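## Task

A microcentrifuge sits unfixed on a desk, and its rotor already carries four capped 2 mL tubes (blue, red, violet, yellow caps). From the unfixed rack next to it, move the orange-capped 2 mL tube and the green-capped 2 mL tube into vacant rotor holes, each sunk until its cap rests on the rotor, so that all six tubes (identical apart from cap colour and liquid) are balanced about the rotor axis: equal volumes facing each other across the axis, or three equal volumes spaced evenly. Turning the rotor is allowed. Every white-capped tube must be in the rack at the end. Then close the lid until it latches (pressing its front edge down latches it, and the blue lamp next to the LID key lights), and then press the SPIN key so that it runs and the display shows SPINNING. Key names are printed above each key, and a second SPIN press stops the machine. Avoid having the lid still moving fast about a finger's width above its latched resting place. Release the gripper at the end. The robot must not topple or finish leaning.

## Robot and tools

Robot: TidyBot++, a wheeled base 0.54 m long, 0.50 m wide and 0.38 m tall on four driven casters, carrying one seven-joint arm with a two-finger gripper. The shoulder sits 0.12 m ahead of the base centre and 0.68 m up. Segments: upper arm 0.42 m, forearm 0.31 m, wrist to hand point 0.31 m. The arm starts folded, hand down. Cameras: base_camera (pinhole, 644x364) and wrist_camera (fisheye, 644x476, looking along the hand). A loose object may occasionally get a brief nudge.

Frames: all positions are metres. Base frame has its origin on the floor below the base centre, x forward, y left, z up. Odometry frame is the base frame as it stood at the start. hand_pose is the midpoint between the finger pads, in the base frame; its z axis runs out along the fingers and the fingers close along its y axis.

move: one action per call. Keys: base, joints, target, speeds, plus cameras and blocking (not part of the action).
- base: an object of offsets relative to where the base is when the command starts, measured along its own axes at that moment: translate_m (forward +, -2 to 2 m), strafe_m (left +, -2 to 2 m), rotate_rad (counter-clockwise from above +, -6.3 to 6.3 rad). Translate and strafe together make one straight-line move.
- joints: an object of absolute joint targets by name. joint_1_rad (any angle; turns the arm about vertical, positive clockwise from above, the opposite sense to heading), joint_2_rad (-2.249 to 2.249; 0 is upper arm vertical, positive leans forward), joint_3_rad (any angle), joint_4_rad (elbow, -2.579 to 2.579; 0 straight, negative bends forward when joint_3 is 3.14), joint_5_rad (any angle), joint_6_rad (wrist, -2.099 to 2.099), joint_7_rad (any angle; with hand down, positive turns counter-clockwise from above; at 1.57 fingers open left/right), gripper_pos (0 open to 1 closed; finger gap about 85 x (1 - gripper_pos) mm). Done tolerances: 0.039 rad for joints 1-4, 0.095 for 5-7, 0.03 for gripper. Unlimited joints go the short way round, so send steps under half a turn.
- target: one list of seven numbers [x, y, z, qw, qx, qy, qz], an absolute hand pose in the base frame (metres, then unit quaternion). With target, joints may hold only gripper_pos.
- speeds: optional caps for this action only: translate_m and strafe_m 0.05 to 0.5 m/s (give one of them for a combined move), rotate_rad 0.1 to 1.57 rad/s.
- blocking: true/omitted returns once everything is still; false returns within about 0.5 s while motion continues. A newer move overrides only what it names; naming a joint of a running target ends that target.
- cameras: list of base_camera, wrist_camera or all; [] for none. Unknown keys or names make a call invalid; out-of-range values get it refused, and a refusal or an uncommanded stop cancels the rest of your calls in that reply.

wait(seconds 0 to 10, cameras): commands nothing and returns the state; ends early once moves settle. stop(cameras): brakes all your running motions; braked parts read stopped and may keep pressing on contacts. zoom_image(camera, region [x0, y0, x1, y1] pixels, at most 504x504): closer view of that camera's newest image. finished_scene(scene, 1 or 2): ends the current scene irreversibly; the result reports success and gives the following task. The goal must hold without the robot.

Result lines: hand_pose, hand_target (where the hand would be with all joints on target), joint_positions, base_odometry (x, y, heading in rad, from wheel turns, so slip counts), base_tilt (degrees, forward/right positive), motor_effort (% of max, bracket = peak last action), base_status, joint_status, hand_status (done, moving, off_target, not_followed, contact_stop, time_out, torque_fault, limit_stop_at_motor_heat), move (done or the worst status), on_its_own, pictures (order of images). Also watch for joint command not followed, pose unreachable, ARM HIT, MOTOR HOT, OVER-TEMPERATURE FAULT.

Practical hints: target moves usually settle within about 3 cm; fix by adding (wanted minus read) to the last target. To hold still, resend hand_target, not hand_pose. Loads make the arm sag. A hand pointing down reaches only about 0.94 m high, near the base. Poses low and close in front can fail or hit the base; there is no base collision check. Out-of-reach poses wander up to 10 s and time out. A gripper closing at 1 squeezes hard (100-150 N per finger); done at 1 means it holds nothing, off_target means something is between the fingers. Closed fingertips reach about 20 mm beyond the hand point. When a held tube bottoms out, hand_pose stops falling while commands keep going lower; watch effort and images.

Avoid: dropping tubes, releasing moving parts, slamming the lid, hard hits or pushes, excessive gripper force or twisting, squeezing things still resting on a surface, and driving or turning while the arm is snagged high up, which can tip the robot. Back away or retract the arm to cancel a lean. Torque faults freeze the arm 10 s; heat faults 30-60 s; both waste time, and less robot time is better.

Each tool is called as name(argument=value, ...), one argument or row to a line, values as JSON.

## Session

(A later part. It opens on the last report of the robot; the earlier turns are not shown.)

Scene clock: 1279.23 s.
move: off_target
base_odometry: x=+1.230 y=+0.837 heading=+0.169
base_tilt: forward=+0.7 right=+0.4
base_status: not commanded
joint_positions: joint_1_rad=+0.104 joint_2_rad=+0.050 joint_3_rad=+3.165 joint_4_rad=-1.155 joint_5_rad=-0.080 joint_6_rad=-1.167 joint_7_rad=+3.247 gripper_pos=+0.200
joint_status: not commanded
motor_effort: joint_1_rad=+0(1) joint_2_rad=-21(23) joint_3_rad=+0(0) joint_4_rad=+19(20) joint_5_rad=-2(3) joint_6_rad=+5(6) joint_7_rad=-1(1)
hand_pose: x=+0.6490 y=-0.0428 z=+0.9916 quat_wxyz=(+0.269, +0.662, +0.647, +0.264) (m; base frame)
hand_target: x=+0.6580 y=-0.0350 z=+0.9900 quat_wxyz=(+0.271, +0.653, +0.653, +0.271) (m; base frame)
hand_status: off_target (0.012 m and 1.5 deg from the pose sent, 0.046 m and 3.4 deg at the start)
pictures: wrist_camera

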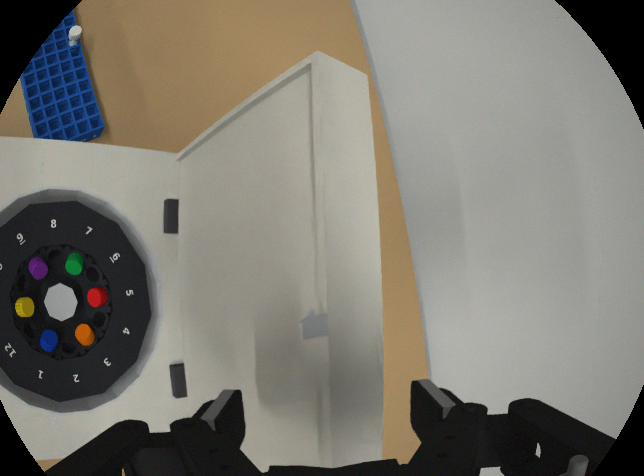

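move(
  target=[0.635, -0.042, 0.980, 0.271, 0.653, 0.653, 0.271],
  joints={"gripper_pos": 0.3},
  cameras=["wrist_camera"],
)

move(
  target=[0.615, -0.048, 0.977, 0.271, 0.653, 0.653, 0.271],
  cameras=["wrist_camera"],
)

Scene clock: 1287.47 s.
move: done
base_odometry: x=+1.230 y=+0.837 heading=+0.169
base_tilt: forward=+0.7 right=+0.4
base_status: not commanded
joint_positions: joint_1_rad=+0.055 joint_2_rad=+0.015 joint_3_rad=+3.216 joint_4_rad=-1.233 joint_5_rad=-0.084 joint_6_rad=-1.123 joint_7_rad=+3.250 gripper_pos=+0.300
joint_status: all done
motor_effort: joint_1_rad=+0(1) joint_2_rad=-19(22) joint_3_rad=+1(1) joint_4_rad=+16(19) joint_5_rad=-2(3) joint_6_rad=+3(5) joint_7_rad=-1(1)
hand_pose: x=+0.6396 y=-0.0420 z=+0.9798 quat_wxyz=(+0.269, +0.663, +0.646, +0.265) (m; base frame)
hand_target: x=+0.6350 y=-0.0420 z=+0.9800 quat_wxyz=(+0.271, +0.653, +0.653, +0.271) (m; base frame)
hand_status: done (0.005 m and 1.6 deg from the pose sent, 0.018 m and 1.5 deg at the start)
pictures: wrist_camera

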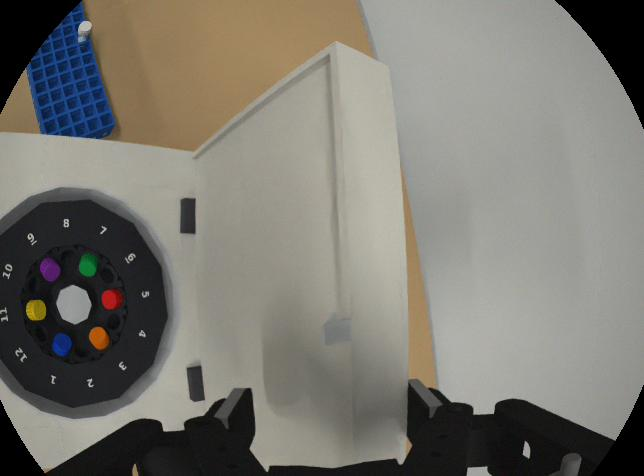

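Scene clock: 1288.33 s.
move: done
base_odometry: x=+1.230 y=+0.837 heading=+0.169
base_tilt: forward=+0.7 right=+0.4
base_status: not commanded
joint_positions: joint_1_rad=-0.018 joint_2_rad=-0.036 joint_3_rad=+3.299 joint_4_rad=-1.293 joint_5_rad=-0.086 joint_6_rad=-1.115 joint_7_rad=+3.262 gripper_pos=+0.300
joint_status: not commanded
motor_effort: joint_1_rad=+0(1) joint_2_rad=-17(19) joint_3_rad=+0(1) joint_4_rad=+17(17) joint_5_rad=-1(2) joint_6_rad=+3(4) joint_7_rad=-1(1)
hand_pose: x=+0.6195 y=-0.0456 z=+0.9764 quat_wxyz=(+0.269, +0.664, +0.646, +0.265) (m; base frame)
hand_target: x=+0.6150 y=-0.0480 z=+0.9770 quat_wxyz=(+0.271, +0.653, +0.653, +0.271) (m; base frame)
hand_status: done (0.005 m and 1.7 deg from the pose sent, 0.026 m and 1.6 deg at the start)
pictures: wrist_camera

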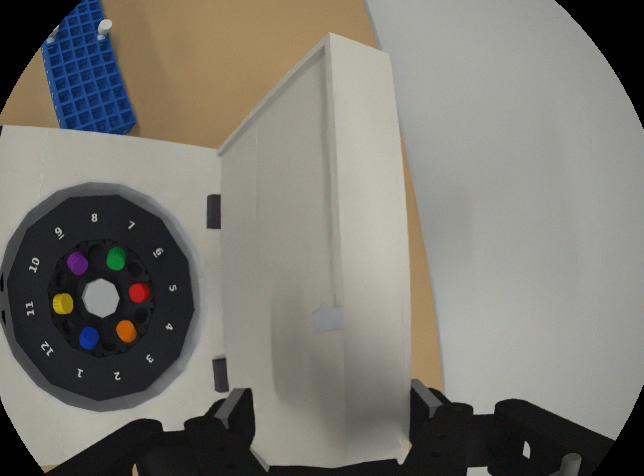

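move(
  target=[0.584, -0.045, 0.969, 0.271, 0.653, 0.653, 0.271],
  cameras=["wrist_camera"],
)

move(
  target=[0.549, -0.045, 0.951, 0.271, 0.653, 0.653, 0.271],
  cameras=["wrist_camera"],
)

Scene clock: 1300.60 s.
move: off_target
base_odometry: x=+1.230 y=+0.837 heading=+0.169
base_tilt: forward=+0.7 right=+0.4
base_status: not commanded
joint_positions: joint_1_rad=-0.172 joint_2_rad=-0.114 joint_3_rad=+3.414 joint_4_rad=-1.400 joint_5_rad=-0.080 joint_6_rad=-1.110 joint_7_rad=+3.262 gripper_pos=+0.300
joint_status: not commanded
motor_effort: joint_1_rad=-1(2) joint_2_rad=-15(18) joint_3_rad=-1(1) joint_4_rad=+18(18) joint_5_rad=-3(3) joint_6_rad=+4(5) joint_7_rad=+0(1)
hand_pose: x=+0.5871 y=-0.0310 z=+0.9595 quat_wxyz=(+0.249, +0.658, +0.658, +0.269) (m; base frame)
hand_target: x=+0.5840 y=-0.0450 z=+0.9690 quat_wxyz=(+0.271, +0.653, +0.653, +0.271) (m; base frame)
hand_status: off_target (0.017 m and 2.7 deg from the pose sent, 0.036 m and 1.7 deg at the start)
pictures: wrist_camera

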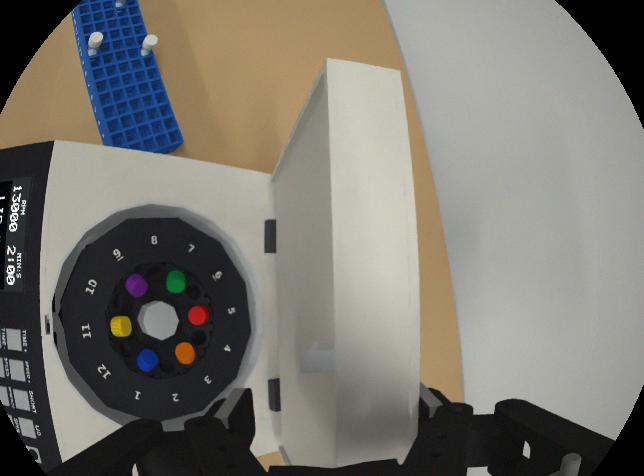

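Scene clock: 1301.80 s.
move: off_target
base_odometry: x=+1.230 y=+0.837 heading=+0.169
base_tilt: forward=+0.7 right=+0.4
base_status: not commanded
joint_positions: joint_1_rad=-0.383 joint_2_rad=-0.228 joint_3_rad=+3.517 joint_4_rad=-1.534 joint_5_rad=+0.042 joint_6_rad=-1.083 joint_7_rad=+3.217 gripper_pos=+0.300
joint_status: not commanded
motor_effort: joint_1_rad=+0(1) joint_2_rad=-10(16) joint_3_rad=-2(2) joint_4_rad=+19(19) joint_5_rad=-1(3) joint_6_rad=+5(5) joint_7_rad=-1(1)
hand_pose: x=+0.5486 y=-0.0240 z=+0.9398 quat_wxyz=(+0.250, +0.638, +0.680, +0.260) (m; base frame)
hand_target: x=+0.5490 y=-0.0450 z=+0.9510 quat_wxyz=(+0.271, +0.653, +0.653, +0.271) (m; base frame)
hand_status: off_target (0.024 m and 4.5 deg from the pose sent, 0.041 m and 2.7 deg at the start)
pictures: wrist_camera

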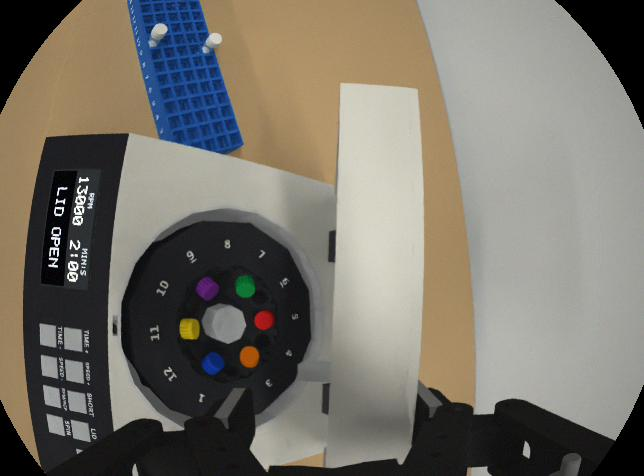

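move(
  target=[0.525, -0.060, 0.931, 0.271, 0.653, 0.653, 0.271],
  cameras=["wrist_camera"],
)

Scene clock: 1309.03 s.
move: off_target
base_odometry: x=+1.230 y=+0.837 heading=+0.169
base_tilt: forward=+0.7 right=+0.4
base_status: not commanded
joint_positions: joint_1_rad=-0.525 joint_2_rad=-0.329 joint_3_rad=+3.602 joint_4_rad=-1.639 joint_5_rad=+0.154 joint_6_rad=-1.055 joint_7_rad=+3.153 gripper_pos=+0.300
joint_status: not commanded
motor_effort: joint_1_rad=+0(1) joint_2_rad=-7(11) joint_3_rad=-3(3) joint_4_rad=+19(19) joint_5_rad=+0(2) joint_6_rad=+4(6) joint_7_rad=+0(1)
hand_pose: x=+0.5223 y=-0.0401 z=+0.9231 quat_wxyz=(+0.253, +0.637, +0.680, +0.260) (m; base frame)
hand_target: x=+0.5250 y=-0.0600 z=+0.9310 quat_wxyz=(+0.271, +0.653, +0.653, +0.271) (m; base frame)
hand_status: off_target (0.022 m and 4.3 deg from the pose sent, 0.044 m and 4.5 deg at the start)
pictures: wrist_camera

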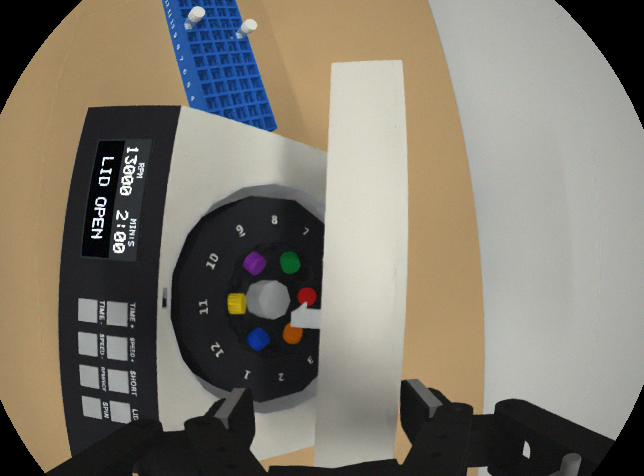

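move(
  target=[0.498, -0.060, 0.965, 0.271, 0.653, 0.653, 0.271],
  cameras=["wrist_camera"],
)

Scene clock: 1314.23 s.
move: off_target
base_odometry: x=+1.230 y=+0.837 heading=+0.169
base_tilt: forward=+0.7 right=+0.4
base_status: not commanded
joint_positions: joint_1_rad=-0.529 joint_2_rad=-0.374 joint_3_rad=+3.596 joint_4_rad=-1.567 joint_5_rad=+0.186 joint_6_rad=-1.115 joint_7_rad=+3.125 gripper_pos=+0.300
joint_status: not commanded
motor_effort: joint_1_rad=+0(1) joint_2_rad=-5(7) joint_3_rad=-3(3) joint_4_rad=+19(20) joint_5_rad=-1(2) joint_6_rad=+5(6) joint_7_rad=-1(1)
hand_pose: x=+0.5092 y=-0.0555 z=+0.9620 quat_wxyz=(+0.270, +0.642, +0.662, +0.277) (m; base frame)
hand_target: x=+0.4980 y=-0.0600 z=+0.9650 quat_wxyz=(+0.271, +0.653, +0.653, +0.271) (m; base frame)
hand_status: off_target (0.012 m and 1.7 deg from the pose sent, 0.052 m and 4.3 deg at the start)
pictures: wrist_camera

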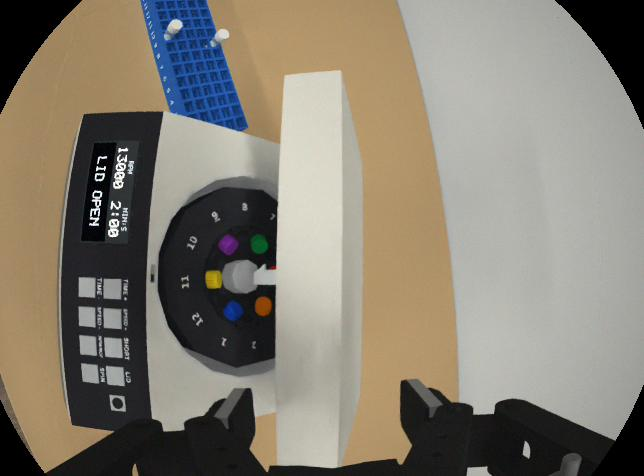

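wait(
  seconds=0.5,
  cameras=["wrist_camera"],
)

Scene clock: 1322.33 s.
base_odometry: x=+1.230 y=+0.837 heading=+0.169
base_tilt: forward=+0.7 right=+0.4
base_status: not commanded
joint_positions: joint_1_rad=-0.529 joint_2_rad=-0.374 joint_3_rad=+3.596 joint_4_rad=-1.567 joint_5_rad=+0.187 joint_6_rad=-1.115 joint_7_rad=+3.125 gripper_pos=+0.300
joint_status: not commanded
motor_effort: joint_1_rad=+0(1) joint_2_rad=-4(7) joint_3_rad=-3(3) joint_4_rad=+19(20) joint_5_rad=-1(2) joint_6_rad=+5(6) joint_7_rad=-1(1)
hand_pose: x=+0.5092 y=-0.0558 z=+0.9620 quat_wxyz=(+0.271, +0.642, +0.661, +0.277) (m; base frame)
hand_target: x=+0.4980 y=-0.0600 z=+0.9650 quat_wxyz=(+0.271, +0.653, +0.653, +0.271) (m; base frame)
hand_status: off_target (0.012 m and 1.7 deg from the pose sent, 0.052 m and 4.3 deg at the start)
wait: 0.50 s; at rest from the start
pictures: wrist_camera

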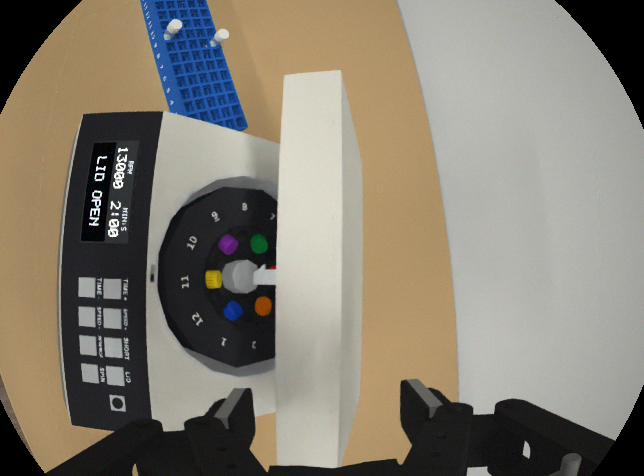

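move(
  target=[0.44, -0.01, 1.04, 0, 0.966, 0, 0.259],
  joints={"gripper_pos": 1.0},
  cameras=["wrist_camera"],
)

Scene clock: 1346.23 s.
move: off_target
base_odometry: x=+1.230 y=+0.837 heading=+0.169
base_tilt: forward=+0.7 right=+0.4
base_status: not commanded
joint_positions: joint_1_rad=-0.027 joint_2_rad=-0.185 joint_3_rad=+3.219 joint_4_rad=-1.002 joint_5_rad=+0.032 joint_6_rad=-1.739 joint_7_rad=+1.663 gripper_pos=+0.999
joint_status: all done
motor_effort: joint_1_rad=+0(1) joint_2_rad=-8(9) joint_3_rad=+0(3) joint_4_rad=+15(20) joint_5_rad=-1(2) joint_6_rad=+4(6) joint_7_rad=+0(1)
hand_pose: x=+0.4427 y=-0.0296 z=+1.0511 quat_wxyz=(+0.028, +0.957, +0.011, +0.287) (m; base frame)
hand_target: x=+0.4400 y=-0.0100 z=+1.0400 quat_wxyz=(+0.000, +0.966, +0.000, +0.259) (m; base frame)
hand_status: off_target (0.023 m and 4.8 deg from the pose sent, 0.114 m and 92.4 deg at the start)
pictures: wrist_camera

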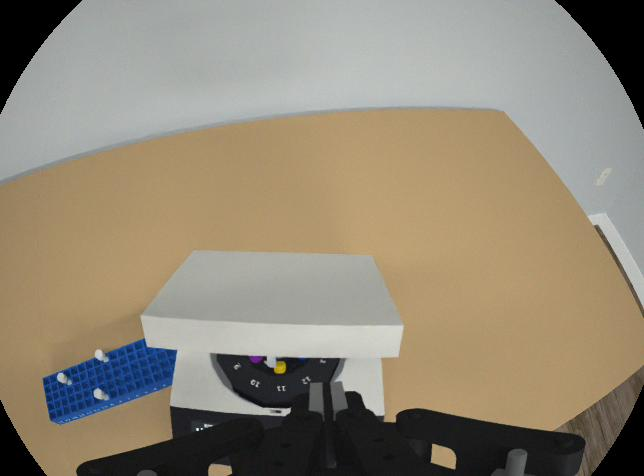

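move(
  target=[0.545, 0.005, 1.01, 0, 0.966, 0, 0.259],
  cameras=["wrist_camera"],
)

Scene clock: 1352.63 s.
move: off_target
base_odometry: x=+1.230 y=+0.837 heading=+0.169
base_tilt: forward=+0.7 right=+0.4
base_status: not commanded
joint_positions: joint_1_rad=-0.027 joint_2_rad=+0.026 joint_3_rad=+3.190 joint_4_rad=-0.959 joint_5_rad=+0.032 joint_6_rad=-1.679 joint_7_rad=+1.616 gripper_pos=+0.999
joint_status: not commanded
motor_effort: joint_1_rad=-1(1) joint_2_rad=-17(22) joint_3_rad=+0(0) joint_4_rad=+16(17) joint_5_rad=-1(2) joint_6_rad=+3(5) joint_7_rad=-1(1)
hand_pose: x=+0.5352 y=-0.0170 z=+0.9999 quat_wxyz=(+0.023, +0.971, +0.006, +0.236) (m; base frame)
hand_target: x=+0.5450 y=+0.0050 z=+1.0100 quat_wxyz=(+0.000, +0.966, +0.000, +0.259) (m; base frame)
hand_status: off_target (0.026 m and 3.9 deg from the pose sent, 0.116 m and 4.8 deg at the start)
pictures: wrist_camera

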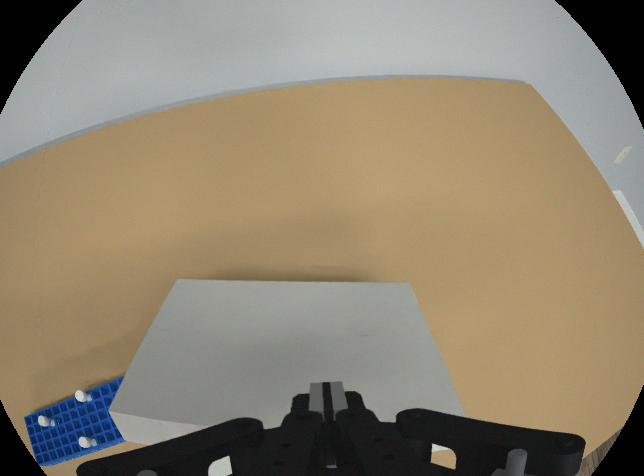

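move(
  target=[0.540, 0.017, 0.975, 0, 0.966, 0, 0.259],
  cameras=["wrist_camera"],
)

Scene clock: 1359.03 s.
move: off_target
base_odometry: x=+1.230 y=+0.837 heading=+0.169
base_tilt: forward=+0.7 right=+0.4
base_status: not commanded
joint_positions: joint_1_rad=-0.034 joint_2_rad=-0.001 joint_3_rad=+3.157 joint_4_rad=-1.125 joint_5_rad=+0.032 joint_6_rad=-1.559 joint_7_rad=+1.575 gripper_pos=+0.999
joint_status: not commanded
motor_effort: joint_1_rad=+0(1) joint_2_rad=-17(19) joint_3_rad=+0(1) joint_4_rad=+17(17) joint_5_rad=-1(2) joint_6_rad=+3(4) joint_7_rad=-1(1)
hand_pose: x=+0.5400 y=-0.0006 z=+0.9596 quat_wxyz=(+0.014, +0.974, +0.008, +0.228) (m; base frame)
hand_target: x=+0.5400 y=+0.0170 z=+0.9750 quat_wxyz=(+0.000, +0.966, +0.000, +0.259) (m; base frame)
hand_status: off_target (0.023 m and 4.1 deg from the pose sent, 0.042 m and 3.9 deg at the start)
pictures: wrist_camera

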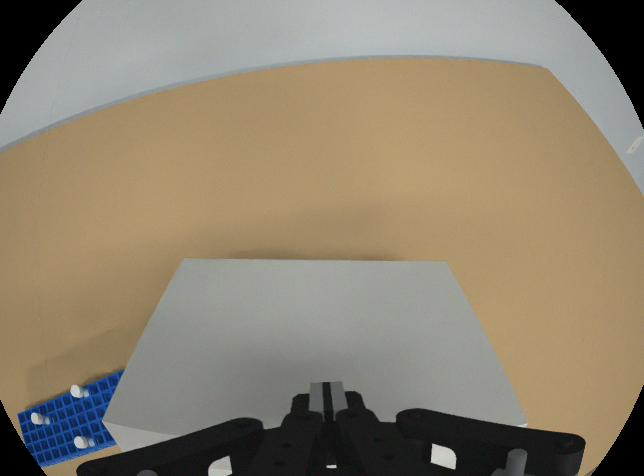

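move(
  target=[0.532, 0.015, 0.953, 0, 0.966, 0, 0.259],
  cameras=["wrist_camera"],
)

move(
  target=[0.528, 0.015, 0.935, 0, 0.974, 0, 0.225],
  cameras=["wrist_camera"],
)

Scene clock: 1364.43 s.
move: off_target
base_odometry: x=+1.230 y=+0.837 heading=+0.169
base_tilt: forward=+0.7 right=+0.3
base_status: not commanded
joint_positions: joint_1_rad=-0.034 joint_2_rad=-0.045 joint_3_rad=+3.155 joint_4_rad=-1.240 joint_5_rad=+0.032 joint_6_rad=-1.486 joint_7_rad=+1.574 gripper_pos=+0.999
joint_status: not commanded
motor_effort: joint_1_rad=+0(1) joint_2_rad=-17(18) joint_3_rad=+0(0) joint_4_rad=+17(18) joint_5_rad=+0(2) joint_6_rad=+3(5) joint_7_rad=+0(1)
hand_pose: x=+0.5311 y=-0.0002 z=+0.9390 quat_wxyz=(+0.013, +0.973, +0.009, +0.229) (m; base frame)
hand_target: x=+0.5320 y=+0.0150 z=+0.9530 quat_wxyz=(+0.000, +0.966, +0.000, +0.259) (m; base frame)
hand_status: off_target (0.021 m and 4.0 deg from the pose sent, 0.019 m and 4.1 deg at the start)
pictures: wrist_camera

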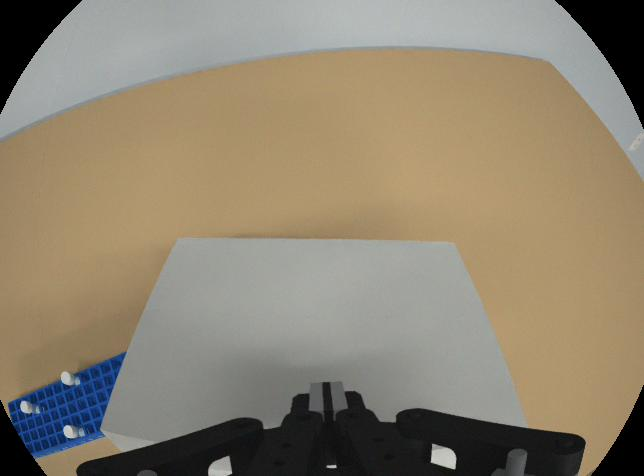

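Scene clock: 1365.07 s.
move: off_target
base_odometry: x=+1.230 y=+0.837 heading=+0.169
base_tilt: forward=+0.7 right=+0.4
base_status: not commanded
joint_positions: joint_1_rad=-0.034 joint_2_rad=-0.045 joint_3_rad=+3.155 joint_4_rad=-1.240 joint_5_rad=+0.032 joint_6_rad=-1.486 joint_7_rad=+1.574 gripper_pos=+0.999
joint_status: not commanded
motor_effort: joint_1_rad=+0(1) joint_2_rad=-17(17) joint_3_rad=+0(1) joint_4_rad=+17(18) joint_5_rad=+0(2) joint_6_rad=+3(4) joint_7_rad=-1(1)
hand_pose: x=+0.5308 y=-0.0002 z=+0.9385 quat_wxyz=(+0.013, +0.974, +0.009, +0.228) (m; base frame)
hand_target: x=+0.5280 y=+0.0150 z=+0.9350 quat_wxyz=(+0.000, +0.974, +0.000, +0.225) (m; base frame)
hand_status: off_target (0.016 m and 1.9 deg from the pose sent, 0.016 m and 1.9 deg at the start)
pictures: wrist_camera

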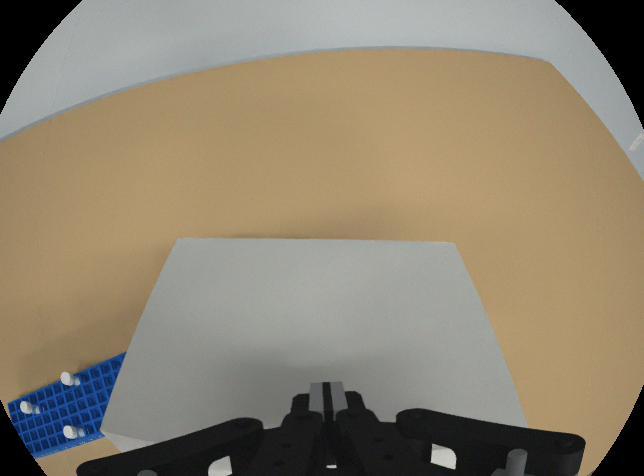

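move(
  target=[0.524, 0.015, 0.927, 0, 0.974, 0, 0.225],
  cameras=["wrist_camera"],
)

move(
  target=[0.520, 0.015, 0.913, 0, 0.978, 0, 0.208],
  cameras=["wrist_camera"],
)

Scene clock: 1371.87 s.
move: off_target
base_odometry: x=+1.230 y=+0.837 heading=+0.169
base_tilt: forward=+0.7 right=+0.4
base_status: not commanded
joint_positions: joint_1_rad=-0.034 joint_2_rad=-0.047 joint_3_rad=+3.155 joint_4_rad=-1.286 joint_5_rad=+0.032 joint_6_rad=-1.481 joint_7_rad=+1.574 gripper_pos=+0.999
joint_status: not commanded
motor_effort: joint_1_rad=-1(1) joint_2_rad=-16(17) joint_3_rad=+0(0) joint_4_rad=+17(18) joint_5_rad=+0(2) joint_6_rad=+2(4) joint_7_rad=+0(1)
hand_pose: x=+0.5240 y=-0.0004 z=+0.9203 quat_wxyz=(+0.014, +0.978, +0.010, +0.209) (m; base frame)
hand_target: x=+0.5240 y=+0.0150 z=+0.9270 quat_wxyz=(+0.000, +0.974, +0.000, +0.225) (m; base frame)
hand_status: off_target (0.017 m and 2.7 deg from the pose sent, 0.020 m and 1.9 deg at the start)
pictures: wrist_camera

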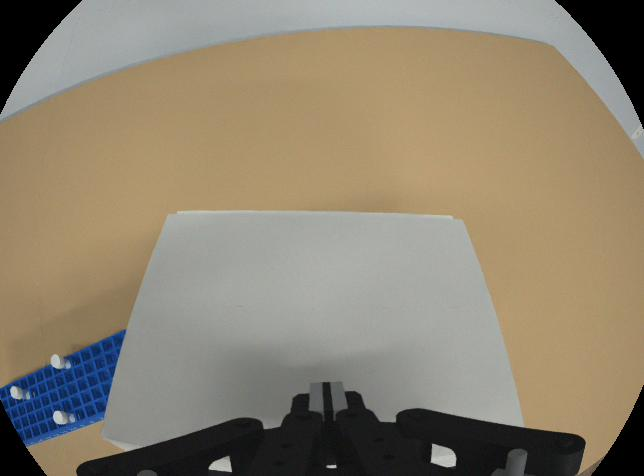

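Scene clock: 1372.50 s.
move: off_target
base_odometry: x=+1.230 y=+0.837 heading=+0.169
base_tilt: forward=+0.7 right=+0.4
base_status: not commanded
joint_positions: joint_1_rad=-0.034 joint_2_rad=-0.047 joint_3_rad=+3.155 joint_4_rad=-1.312 joint_5_rad=+0.032 joint_6_rad=-1.481 joint_7_rad=+1.574 gripper_pos=+0.999
joint_status: not commanded
motor_effort: joint_1_rad=-1(1) joint_2_rad=-16(17) joint_3_rad=+0(1) joint_4_rad=+17(18) joint_5_rad=-1(1) joint_6_rad=+2(3) joint_7_rad=+0(1)
hand_pose: x=+0.5192 y=-0.0005 z=+0.9095 quat_wxyz=(+0.014, +0.980, +0.010, +0.196) (m; base frame)
hand_target: x=+0.5200 y=+0.0150 z=+0.9130 quat_wxyz=(+0.000, +0.978, +0.000, +0.208) (m; base frame)
hand_status: off_target (0.016 m and 2.4 deg from the pose sent, 0.018 m and 1.9 deg at the start)
pictures: wrist_camera

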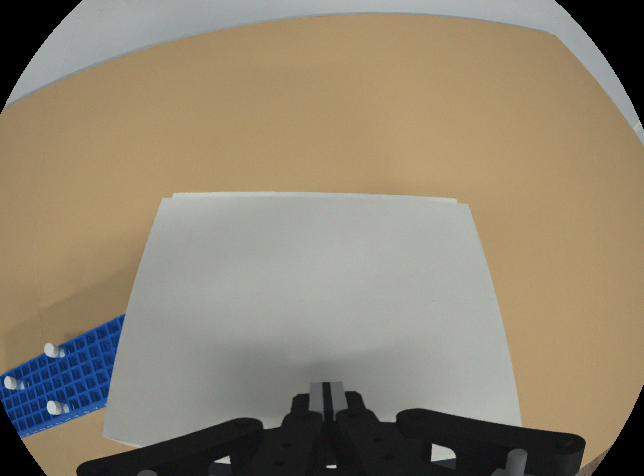

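move(
  target=[0.518, 0.015, 0.904, 0, 0.980, 0, 0.199],
  cameras=["wrist_camera"],
)

move(
  target=[0.516, 0.015, 0.897, 0, 0.980, 0, 0.199],
  cameras=["wrist_camera"],
)

Scene clock: 1379.87 s.
move: off_target
base_odometry: x=+1.230 y=+0.837 heading=+0.169
base_tilt: forward=+0.7 right=+0.3
base_status: not commanded
joint_positions: joint_1_rad=-0.034 joint_2_rad=-0.047 joint_3_rad=+3.155 joint_4_rad=-1.332 joint_5_rad=+0.032 joint_6_rad=-1.481 joint_7_rad=+1.574 gripper_pos=+0.999
joint_status: not commanded
motor_effort: joint_1_rad=-1(1) joint_2_rad=-16(17) joint_3_rad=+0(1) joint_4_rad=+17(18) joint_5_rad=-1(2) joint_6_rad=+3(3) joint_7_rad=+0(1)
hand_pose: x=+0.5153 y=-0.0005 z=+0.9013 quat_wxyz=(+0.014, +0.982, +0.010, +0.187) (m; base frame)
hand_target: x=+0.5180 y=+0.0150 z=+0.9040 quat_wxyz=(+0.000, +0.980, +0.000, +0.199) (m; base frame)
hand_status: off_target (0.016 m and 2.4 deg from the pose sent, 0.016 m and 2.0 deg at the start)
pictures: wrist_camera

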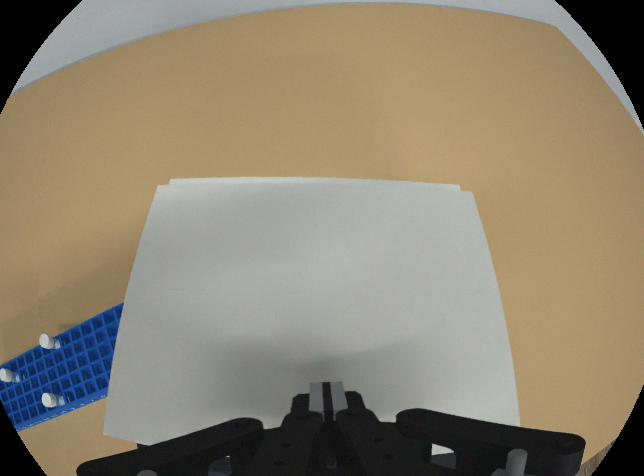

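Scene clock: 1380.53 s.
move: off_target
base_odometry: x=+1.230 y=+0.837 heading=+0.169
base_tilt: forward=+0.7 right=+0.3
base_status: not commanded
joint_positions: joint_1_rad=-0.034 joint_2_rad=-0.047 joint_3_rad=+3.155 joint_4_rad=-1.364 joint_5_rad=+0.032 joint_6_rad=-1.468 joint_7_rad=+1.574 gripper_pos=+0.999
joint_status: not commanded
motor_effort: joint_1_rad=-1(1) joint_2_rad=-16(17) joint_3_rad=+0(0) joint_4_rad=+18(18) joint_5_rad=+0(2) joint_6_rad=+2(3) joint_7_rad=+0(1)
hand_pose: x=+0.5125 y=-0.0006 z=+0.8895 quat_wxyz=(+0.014, +0.984, +0.010, +0.178) (m; base frame)
hand_target: x=+0.5160 y=+0.0150 z=+0.8970 quat_wxyz=(+0.000, +0.980, +0.000, +0.199) (m; base frame)
hand_status: off_target (0.018 m and 3.2 deg from the pose sent, 0.016 m and 2.4 deg at the start)
pictures: wrist_camera

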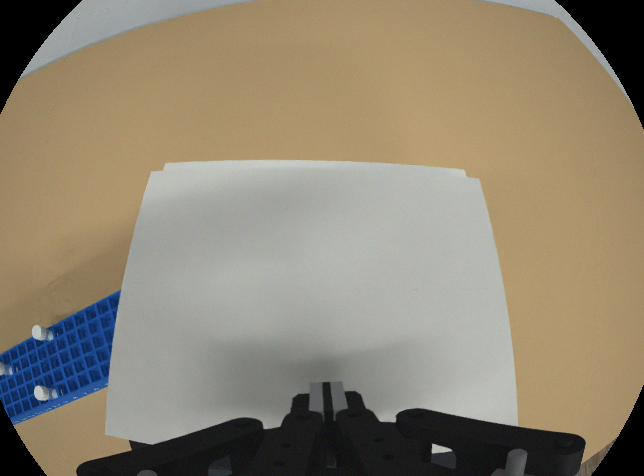

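move(
  target=[0.516, 0.015, 0.892, 0, 0.984, 0, 0.178],
  cameras=["wrist_camera"],
)

move(
  target=[0.516, 0.015, 0.887, 0, 0.984, 0, 0.178],
  cameras=["wrist_camera"],
)

move(
  target=[0.516, 0.015, 0.882, 0, 0.984, 0, 0.178],
  cameras=["wrist_camera"],
)

Scene clock: 1387.77 s.
move: off_target
base_odometry: x=+1.230 y=+0.837 heading=+0.169
base_tilt: forward=+0.7 right=+0.3
base_status: not commanded
joint_positions: joint_1_rad=-0.034 joint_2_rad=-0.042 joint_3_rad=+3.155 joint_4_rad=-1.350 joint_5_rad=+0.032 joint_6_rad=-1.471 joint_7_rad=+1.574 gripper_pos=+0.999
joint_status: not commanded
motor_effort: joint_1_rad=+0(1) joint_2_rad=-17(17) joint_3_rad=+0(0) joint_4_rad=+18(18) joint_5_rad=-1(1) joint_6_rad=+3(3) joint_7_rad=-1(1)
hand_pose: x=+0.5156 y=-0.0005 z=+0.8931 quat_wxyz=(+0.014, +0.983, +0.010, +0.181) (m; base frame)
hand_target: x=+0.5160 y=+0.0150 z=+0.8920 quat_wxyz=(+0.000, +0.984, +0.000, +0.178) (m; base frame)
hand_status: off_target (0.016 m and 2.0 deg from the pose sent, 0.016 m and 2.0 deg at the start)
pictures: wrist_camera

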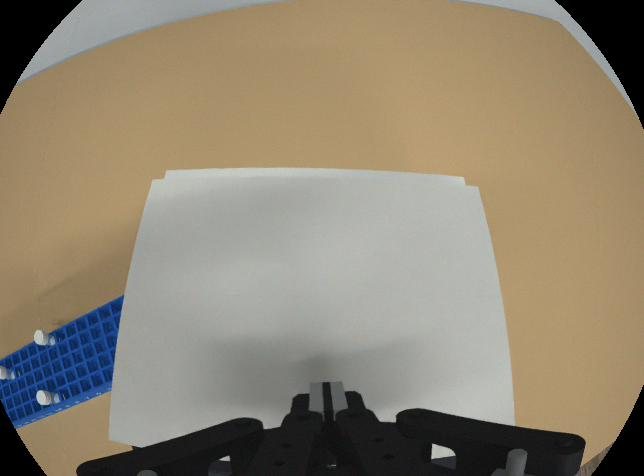

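Scene clock: 1388.33 s.
move: off_target
base_odometry: x=+1.230 y=+0.837 heading=+0.169
base_tilt: forward=+0.7 right=+0.3
base_status: not commanded
joint_positions: joint_1_rad=-0.034 joint_2_rad=-0.042 joint_3_rad=+3.155 joint_4_rad=-1.361 joint_5_rad=+0.032 joint_6_rad=-1.471 joint_7_rad=+1.574 gripper_pos=+0.999
joint_status: not commanded
motor_effort: joint_1_rad=+0(1) joint_2_rad=-16(17) joint_3_rad=+0(1) joint_4_rad=+17(18) joint_5_rad=-1(1) joint_6_rad=+3(3) joint_7_rad=-1(1)
hand_pose: x=+0.5132 y=-0.0005 z=+0.8884 quat_wxyz=(+0.014, +0.984, +0.010, +0.175) (m; base frame)
hand_target: x=+0.5160 y=+0.0150 z=+0.8870 quat_wxyz=(+0.000, +0.984, +0.000, +0.178) (m; base frame)
hand_status: off_target (0.016 m and 2.0 deg from the pose sent, 0.017 m and 2.0 deg at the start)
pictures: wrist_camera

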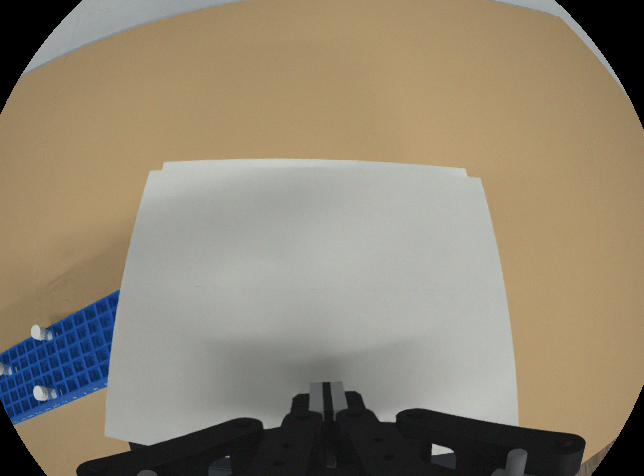

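Scene clock: 1388.90 s.
move: off_target
base_odometry: x=+1.230 y=+0.837 heading=+0.169
base_tilt: forward=+0.7 right=+0.3
base_status: not commanded
joint_positions: joint_1_rad=-0.034 joint_2_rad=-0.042 joint_3_rad=+3.155 joint_4_rad=-1.369 joint_5_rad=+0.032 joint_6_rad=-1.466 joint_7_rad=+1.574 gripper_pos=+0.999
joint_status: not commanded
motor_effort: joint_1_rad=-1(1) joint_2_rad=-14(16) joint_3_rad=+0(0) joint_4_rad=+15(17) joint_5_rad=+0(1) joint_6_rad=+2(2) joint_7_rad=-1(1)
hand_pose: x=+0.5131 y=-0.0005 z=+0.8859 quat_wxyz=(+0.014, +0.985, +0.011, +0.174) (m; base frame)
hand_target: x=+0.5160 y=+0.0150 z=+0.8820 quat_wxyz=(+0.000, +0.984, +0.000, +0.178) (m; base frame)
hand_status: off_target (0.016 m and 2.1 deg from the pose sent, 0.017 m and 2.0 deg at the start)
pictures: wrist_camera

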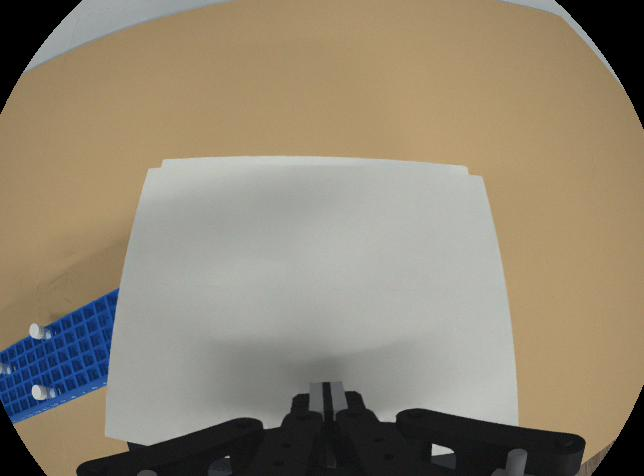

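move(
  target=[0.514, 0.015, 0.877, 0, 0.984, 0, 0.178],
  cameras=[],
)

move(
  target=[0.512, 0.015, 0.871, 0, 0.984, 0, 0.178],
  cameras=["wrist_camera"],
)

Scene clock: 1394.60 s.
move: off_target
base_odometry: x=+1.230 y=+0.837 heading=+0.169
base_tilt: forward=+0.7 right=+0.3
base_status: not commanded
joint_positions: joint_1_rad=-0.034 joint_2_rad=-0.048 joint_3_rad=+3.155 joint_4_rad=-1.380 joint_5_rad=+0.032 joint_6_rad=-1.455 joint_7_rad=+1.574 gripper_pos=+0.999
joint_status: not commanded
motor_effort: joint_1_rad=-1(1) joint_2_rad=-12(14) joint_3_rad=+0(1) joint_4_rad=+14(16) joint_5_rad=+0(2) joint_6_rad=+2(2) joint_7_rad=+0(1)
hand_pose: x=+0.5127 y=-0.0006 z=+0.8843 quat_wxyz=(+0.014, +0.984, +0.011, +0.176) (m; base frame)
hand_target: x=+0.5140 y=+0.0150 z=+0.8770 quat_wxyz=(+0.000, +0.984, +0.000, +0.178) (m; base frame)
hand_status: off_target (0.017 m and 2.0 deg from the pose sent, 0.018 m and 2.1 deg at the start)
pictures: none
No camera images: "cameras" was empty.

Scene clock: 1395.23 s.
move: off_target
base_odometry: x=+1.230 y=+0.837 heading=+0.169
base_tilt: forward=+0.7 right=+0.3
base_status: not commanded
joint_positions: joint_1_rad=-0.034 joint_2_rad=-0.058 joint_3_rad=+3.155 joint_4_rad=-1.398 joint_5_rad=+0.032 joint_6_rad=-1.436 joint_7_rad=+1.574 gripper_pos=+0.999
joint_status: not commanded
motor_effort: joint_1_rad=+0(1) joint_2_rad=-12(13) joint_3_rad=+0(1) joint_4_rad=+13(14) joint_5_rad=-1(1) joint_6_rad=-1(2) joint_7_rad=-1(1)
hand_pose: x=+0.5122 y=-0.0006 z=+0.8832 quat_wxyz=(+0.014, +0.983, +0.011, +0.182) (m; base frame)
hand_target: x=+0.5120 y=+0.0150 z=+0.8710 quat_wxyz=(+0.000, +0.984, +0.000, +0.178) (m; base frame)
hand_status: off_target (0.020 m and 2.1 deg from the pose sent, 0.020 m and 2.0 deg at the start)
pictures: wrist_camera

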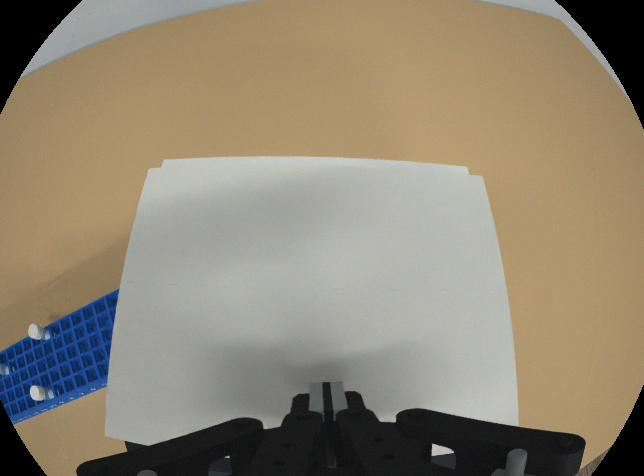

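move(
  target=[0.510, 0.015, 0.863, 0, 0.984, 0, 0.178],
  cameras=[],
)

move(
  target=[0.508, 0.015, 0.854, 0, 0.984, 0, 0.178],
  cameras=["wrist_camera"],
)

Scene clock: 1403.13 s.
move: off_target
base_odometry: x=+1.230 y=+0.837 heading=+0.169
base_tilt: forward=+0.7 right=+0.3
base_status: not commanded
joint_positions: joint_1_rad=-0.034 joint_2_rad=-0.074 joint_3_rad=+3.155 joint_4_rad=-1.422 joint_5_rad=+0.032 joint_6_rad=-1.408 joint_7_rad=+1.574 gripper_pos=+0.999
joint_status: not commanded
motor_effort: joint_1_rad=-1(1) joint_2_rad=-9(11) joint_3_rad=+0(0) joint_4_rad=+11(13) joint_5_rad=-1(2) joint_6_rad=+0(1) joint_7_rad=-1(1)
hand_pose: x=+0.5117 y=-0.0006 z=+0.8824 quat_wxyz=(+0.014, +0.981, +0.011, +0.191) (m; base frame)
hand_target: x=+0.5100 y=+0.0150 z=+0.8630 quat_wxyz=(+0.000, +0.984, +0.000, +0.178) (m; base frame)
hand_status: off_target (0.025 m and 2.6 deg from the pose sent, 0.026 m and 2.1 deg at the start)
pictures: none
No camera images: "cameras" was empty.

Scene clock: 1403.80 s.
move: off_target
base_odometry: x=+1.230 y=+0.837 heading=+0.169
base_tilt: forward=+0.7 right=+0.3
base_status: not commanded
joint_positions: joint_1_rad=-0.034 joint_2_rad=-0.091 joint_3_rad=+3.155 joint_4_rad=-1.450 joint_5_rad=+0.032 joint_6_rad=-1.377 joint_7_rad=+1.574 gripper_pos=+0.999
joint_status: not commanded
motor_effort: joint_1_rad=+0(1) joint_2_rad=-7(9) joint_3_rad=+0(0) joint_4_rad=+10(12) joint_5_rad=-1(2) joint_6_rad=+0(1) joint_7_rad=-1(1)
hand_pose: x=+0.5111 y=-0.0006 z=+0.8812 quat_wxyz=(+0.013, +0.979, +0.011, +0.202) (m; base frame)
hand_target: x=+0.5080 y=+0.0150 z=+0.8540 quat_wxyz=(+0.000, +0.984, +0.000, +0.178) (m; base frame)
hand_status: off_target (0.031 m and 3.4 deg from the pose sent, 0.033 m and 2.6 deg at the start)
pictures: wrist_camera

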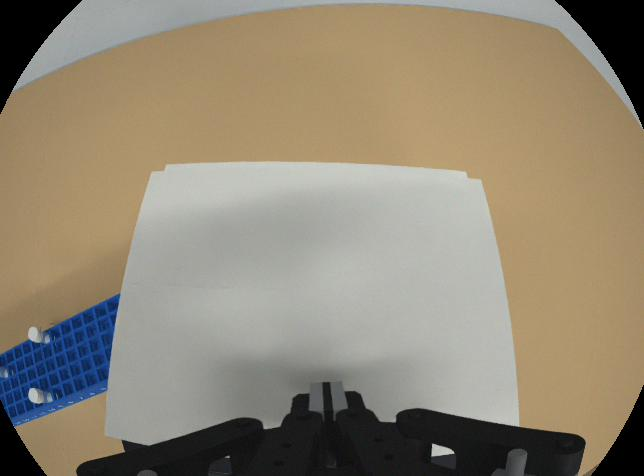

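move(
  target=[0.49, 0.01, 0.92, 0, 0.998, 0, 0.06],
  cameras=[],
)

move(
  target=[0.43, 0.0, 0.95, 0, 1, 0, 0],
  cameras=["wrist_camera"],
)

zoom_image(
  camera="wrist_camera",
  region=[150, 220, 480, 440],
)

Scene clock: 1418.73 s.
move: off_target
base_odometry: x=+1.230 y=+0.837 heading=+0.169
base_tilt: forward=+0.7 right=+0.4
base_status: not commanded
joint_positions: joint_1_rad=-0.034 joint_2_rad=+0.089 joint_3_rad=+3.155 joint_4_rad=-1.048 joint_5_rad=+0.032 joint_6_rad=-1.827 joint_7_rad=+1.574 gripper_pos=+0.999
joint_status: not commanded
motor_effort: joint_1_rad=-1(1) joint_2_rad=-19(20) joint_3_rad=+0(0) joint_4_rad=+16(18) joint_5_rad=+0(2) joint_6_rad=+0(2) joint_7_rad=-1(1)
hand_pose: x=+0.4968 y=-0.0002 z=+0.9266 quat_wxyz=(+0.015, +0.996, +0.007, +0.088) (m; base frame)
hand_target: x=+0.4900 y=+0.0100 z=+0.9200 quat_wxyz=(+0.000, +0.998, +0.000, +0.060) (m; base frame)
hand_status: off_target (0.014 m and 3.8 deg from the pose sent, 0.045 m and 16.5 deg at the start)
pictures: none
No camera images: "cameras" was empty.

Scene clock: 1419.97 s.
move: off_target
base_odometry: x=+1.230 y=+0.837 heading=+0.169
base_tilt: forward=+0.7 right=+0.4
base_status: not commanded
joint_positions: joint_1_rad=-0.033 joint_2_rad=+0.092 joint_3_rad=+3.155 joint_4_rad=-0.948 joint_5_rad=+0.032 joint_6_rad=-2.052 joint_7_rad=+1.574 gripper_pos=+0.999
joint_status: not commanded
motor_effort: joint_1_rad=-1(1) joint_2_rad=-18(21) joint_3_rad=+0(0) joint_4_rad=+14(16) joint_5_rad=+0(2) joint_6_rad=-1(2) joint_7_rad=-1(1)
hand_pose: x=+0.4442 y=-0.0006 z=+0.9491 quat_wxyz=(+0.014, +1.000, +0.004, +0.025) (m; base frame)
hand_target: x=+0.4333 y=+0.0000 z=+0.9500 quat_wxyz=(+0.000, +1.000, +0.000, +0.005) (m; base frame)
hand_status: off_target (0.014 m and 3.3 deg from the pose sent, 0.071 m and 10.3 deg at the start; a joint's target at an end of its range on 19 of 19 steps)
pictures: wrist_camera

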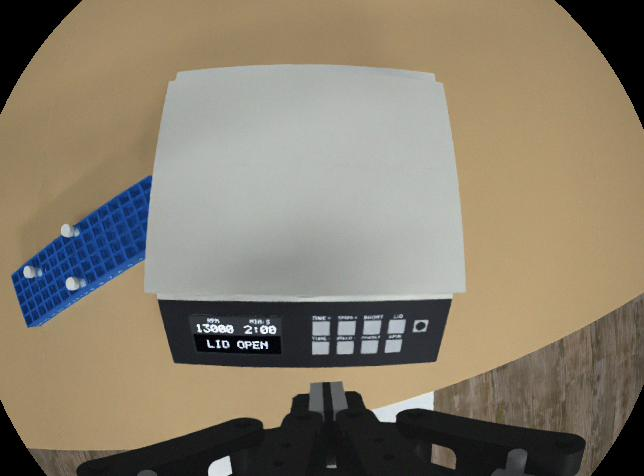

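Scaled by 1.527.

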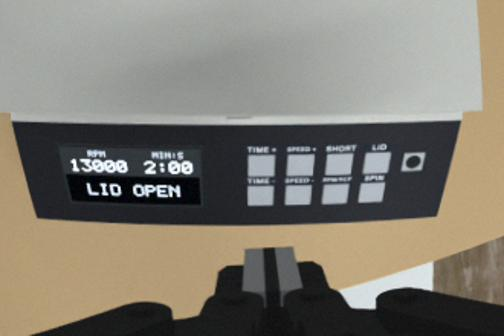

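move(
  target=[0.503, 0.005, 0.898, 0, 0.996, 0, 0.087],
  cameras=["wrist_camera"],
)

move(
  target=[0.503, 0.005, 0.880, 0, 0.996, 0, 0.087],
  cameras=[],
)

move(
  target=[0.503, 0.005, 0.865, 0, 0.996, 0, 0.087],
  cameras=["wrist_camera"],
)

Scene clock: 1432.93 s.
move: off_target
base_odometry: x=+1.230 y=+0.837 heading=+0.169
base_tilt: forward=+0.7 right=+0.4
base_status: not commanded
joint_positions: joint_1_rad=-0.033 joint_2_rad=+0.092 joint_3_rad=+3.155 joint_4_rad=-1.148 joint_5_rad=+0.032 joint_6_rad=-1.776 joint_7_rad=+1.574 gripper_pos=+0.999
joint_status: not commanded
motor_effort: joint_1_rad=+0(1) joint_2_rad=-19(21) joint_3_rad=+0(0) joint_4_rad=+16(16) joint_5_rad=-1(2) joint_6_rad=-1(1) joint_7_rad=-1(1)
hand_pose: x=+0.4942 y=-0.0006 z=+0.8943 quat_wxyz=(+0.015, +0.998, +0.007, +0.063) (m; base frame)
hand_target: x=+0.5030 y=+0.0050 z=+0.8980 quat_wxyz=(+0.000, +0.996, +0.000, +0.087) (m; base frame)
hand_status: off_target (0.011 m and 3.4 deg from the pose sent, 0.078 m and 7.3 deg at the start)
pictures: wrist_camera

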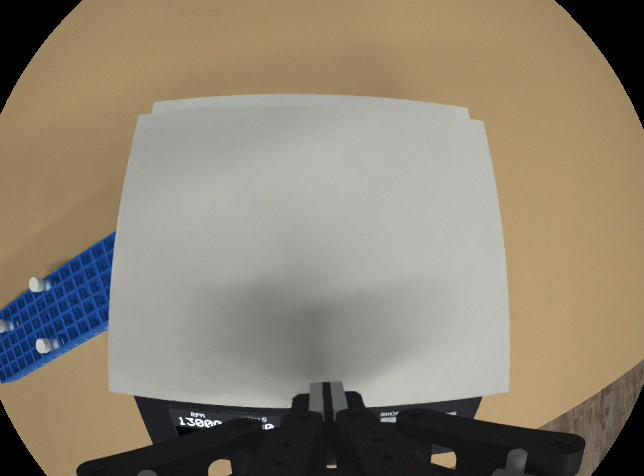

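Scene clock: 1433.93 s.
move: off_target
base_odometry: x=+1.230 y=+0.837 heading=+0.169
base_tilt: forward=+0.7 right=+0.4
base_status: not commanded
joint_positions: joint_1_rad=-0.033 joint_2_rad=+0.072 joint_3_rad=+3.155 joint_4_rad=-1.208 joint_5_rad=+0.031 joint_6_rad=-1.716 joint_7_rad=+1.574 gripper_pos=+0.999
joint_status: not commanded
motor_effort: joint_1_rad=+0(1) joint_2_rad=-16(20) joint_3_rad=+1(1) joint_4_rad=+14(16) joint_5_rad=+1(1) joint_6_rad=+1(2) joint_7_rad=+0(1)
hand_pose: x=+0.4960 y=-0.0007 z=+0.8836 quat_wxyz=(+0.015, +0.997, +0.008, +0.073) (m; base frame)
hand_target: x=+0.5030 y=+0.0050 z=+0.8800 quat_wxyz=(+0.000, +0.996, +0.000, +0.087) (m; base frame)
hand_status: off_target (0.010 m and 2.6 deg from the pose sent, 0.018 m and 3.4 deg at the start)
pictures: none
No camera images: "cameras" was empty.

Scene clock: 1434.70 s.
move: off_target
base_odometry: x=+1.230 y=+0.837 heading=+0.169
base_tilt: forward=+0.7 right=+0.3
base_status: not commanded
joint_positions: joint_1_rad=-0.033 joint_2_rad=+0.045 joint_3_rad=+3.155 joint_4_rad=-1.253 joint_5_rad=+0.031 joint_6_rad=-1.668 joint_7_rad=+1.574 gripper_pos=+0.999
joint_status: not commanded
motor_effort: joint_1_rad=+1(1) joint_2_rad=-12(16) joint_3_rad=+1(1) joint_4_rad=+12(14) joint_5_rad=+1(1) joint_6_rad=+3(3) joint_7_rad=-1(1)
hand_pose: x=+0.4951 y=-0.0008 z=+0.8804 quat_wxyz=(+0.015, +0.996, +0.009, +0.088) (m; base frame)
hand_target: x=+0.5030 y=+0.0050 z=+0.8650 quat_wxyz=(+0.000, +0.996, +0.000, +0.087) (m; base frame)
hand_status: off_target (0.018 m and 2.0 deg from the pose sent, 0.021 m and 2.6 deg at the start)
pictures: wrist_camera

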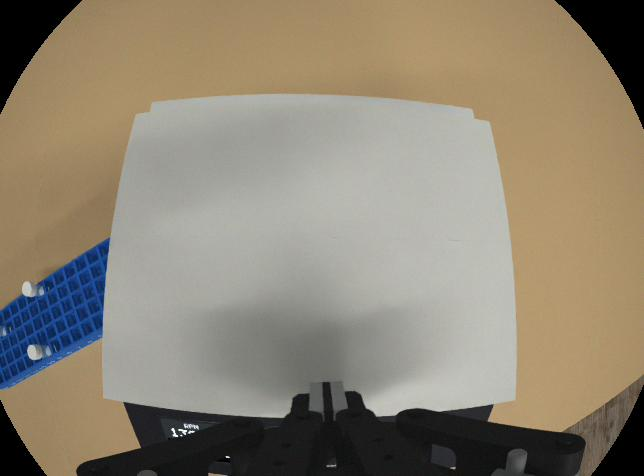

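move(
  target=[0.503, 0.005, 0.850, 0, 0.996, 0, 0.087],
  cameras=[],
)

move(
  target=[0.503, 0.005, 0.835, 0, 0.996, 0, 0.087],
  cameras=[],
)

move(
  target=[0.503, 0.005, 0.820, 0, 0.996, 0, 0.087],
  cameras=["wrist_camera"],
)

Scene clock: 1441.17 s.
move: off_target
base_odometry: x=+1.230 y=+0.837 heading=+0.169
base_tilt: forward=+0.7 right=+0.3
base_status: not commanded
joint_positions: joint_1_rad=-0.033 joint_2_rad=+0.017 joint_3_rad=+3.155 joint_4_rad=-1.297 joint_5_rad=+0.031 joint_6_rad=-1.622 joint_7_rad=+1.574 gripper_pos=+0.999
joint_status: not commanded
motor_effort: joint_1_rad=+1(1) joint_2_rad=-9(12) joint_3_rad=+1(2) joint_4_rad=+10(12) joint_5_rad=+1(2) joint_6_rad=+3(4) joint_7_rad=-1(1)
hand_pose: x=+0.4942 y=-0.0008 z=+0.8777 quat_wxyz=(+0.015, +0.995, +0.009, +0.103) (m; base frame)
hand_target: x=+0.5030 y=+0.0050 z=+0.8500 quat_wxyz=(+0.000, +0.996, +0.000, +0.087) (m; base frame)
hand_status: off_target (0.030 m and 2.7 deg from the pose sent, 0.032 m and 2.0 deg at the start)
pictures: none
No camera images: "cameras" was empty.

Scene clock: 1441.90 s.
move: off_target
base_odometry: x=+1.230 y=+0.837 heading=+0.169
base_tilt: forward=+0.7 right=+0.3
base_status: not commanded
joint_positions: joint_1_rad=-0.033 joint_2_rad=-0.012 joint_3_rad=+3.155 joint_4_rad=-1.335 joint_5_rad=+0.031 joint_6_rad=-1.576 joint_7_rad=+1.574 gripper_pos=+0.999
joint_status: not commanded
motor_effort: joint_1_rad=+1(1) joint_2_rad=-3(8) joint_3_rad=+2(2) joint_4_rad=+7(9) joint_5_rad=+2(2) joint_6_rad=+4(4) joint_7_rad=-1(1)
hand_pose: x=+0.4936 y=-0.0009 z=+0.8776 quat_wxyz=(+0.014, +0.992, +0.009, +0.121) (m; base frame)
hand_target: x=+0.5030 y=+0.0050 z=+0.8350 quat_wxyz=(+0.000, +0.996, +0.000, +0.087) (m; base frame)
hand_status: off_target (0.044 m and 4.4 deg from the pose sent, 0.044 m and 2.7 deg at the start)
pictures: none
No camera images: "cameras" was empty.

Scene clock: 1442.63 s.
move: off_target
base_odometry: x=+1.230 y=+0.837 heading=+0.169
base_tilt: forward=+0.7 right=+0.3
base_status: not commanded
joint_positions: joint_1_rad=-0.033 joint_2_rad=-0.041 joint_3_rad=+3.155 joint_4_rad=-1.372 joint_5_rad=+0.031 joint_6_rad=-1.531 joint_7_rad=+1.574 gripper_pos=+0.999
joint_status: not commanded
motor_effort: joint_1_rad=+1(1) joint_2_rad=+2(3) joint_3_rad=+2(2) joint_4_rad=+5(7) joint_5_rad=+1(2) joint_6_rad=+4(5) joint_7_rad=-1(1)
hand_pose: x=+0.4931 y=-0.0010 z=+0.8774 quat_wxyz=(+0.014, +0.990, +0.010, +0.139) (m; base frame)
hand_target: x=+0.5030 y=+0.0050 z=+0.8200 quat_wxyz=(+0.000, +0.996, +0.000, +0.087) (m; base frame)
hand_status: off_target (0.059 m and 6.3 deg from the pose sent, 0.059 m and 4.4 deg at the start)
pictures: wrist_camera

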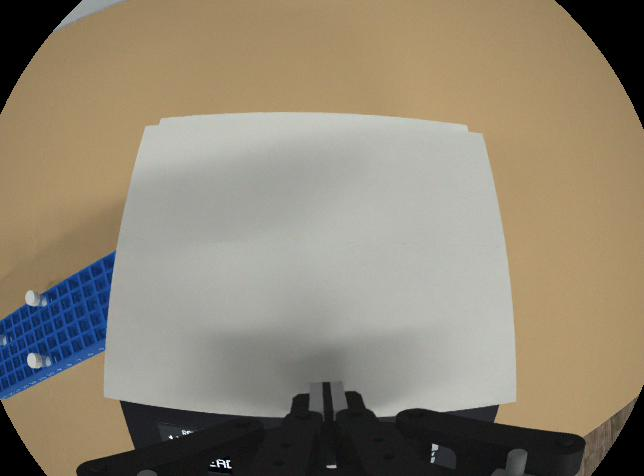

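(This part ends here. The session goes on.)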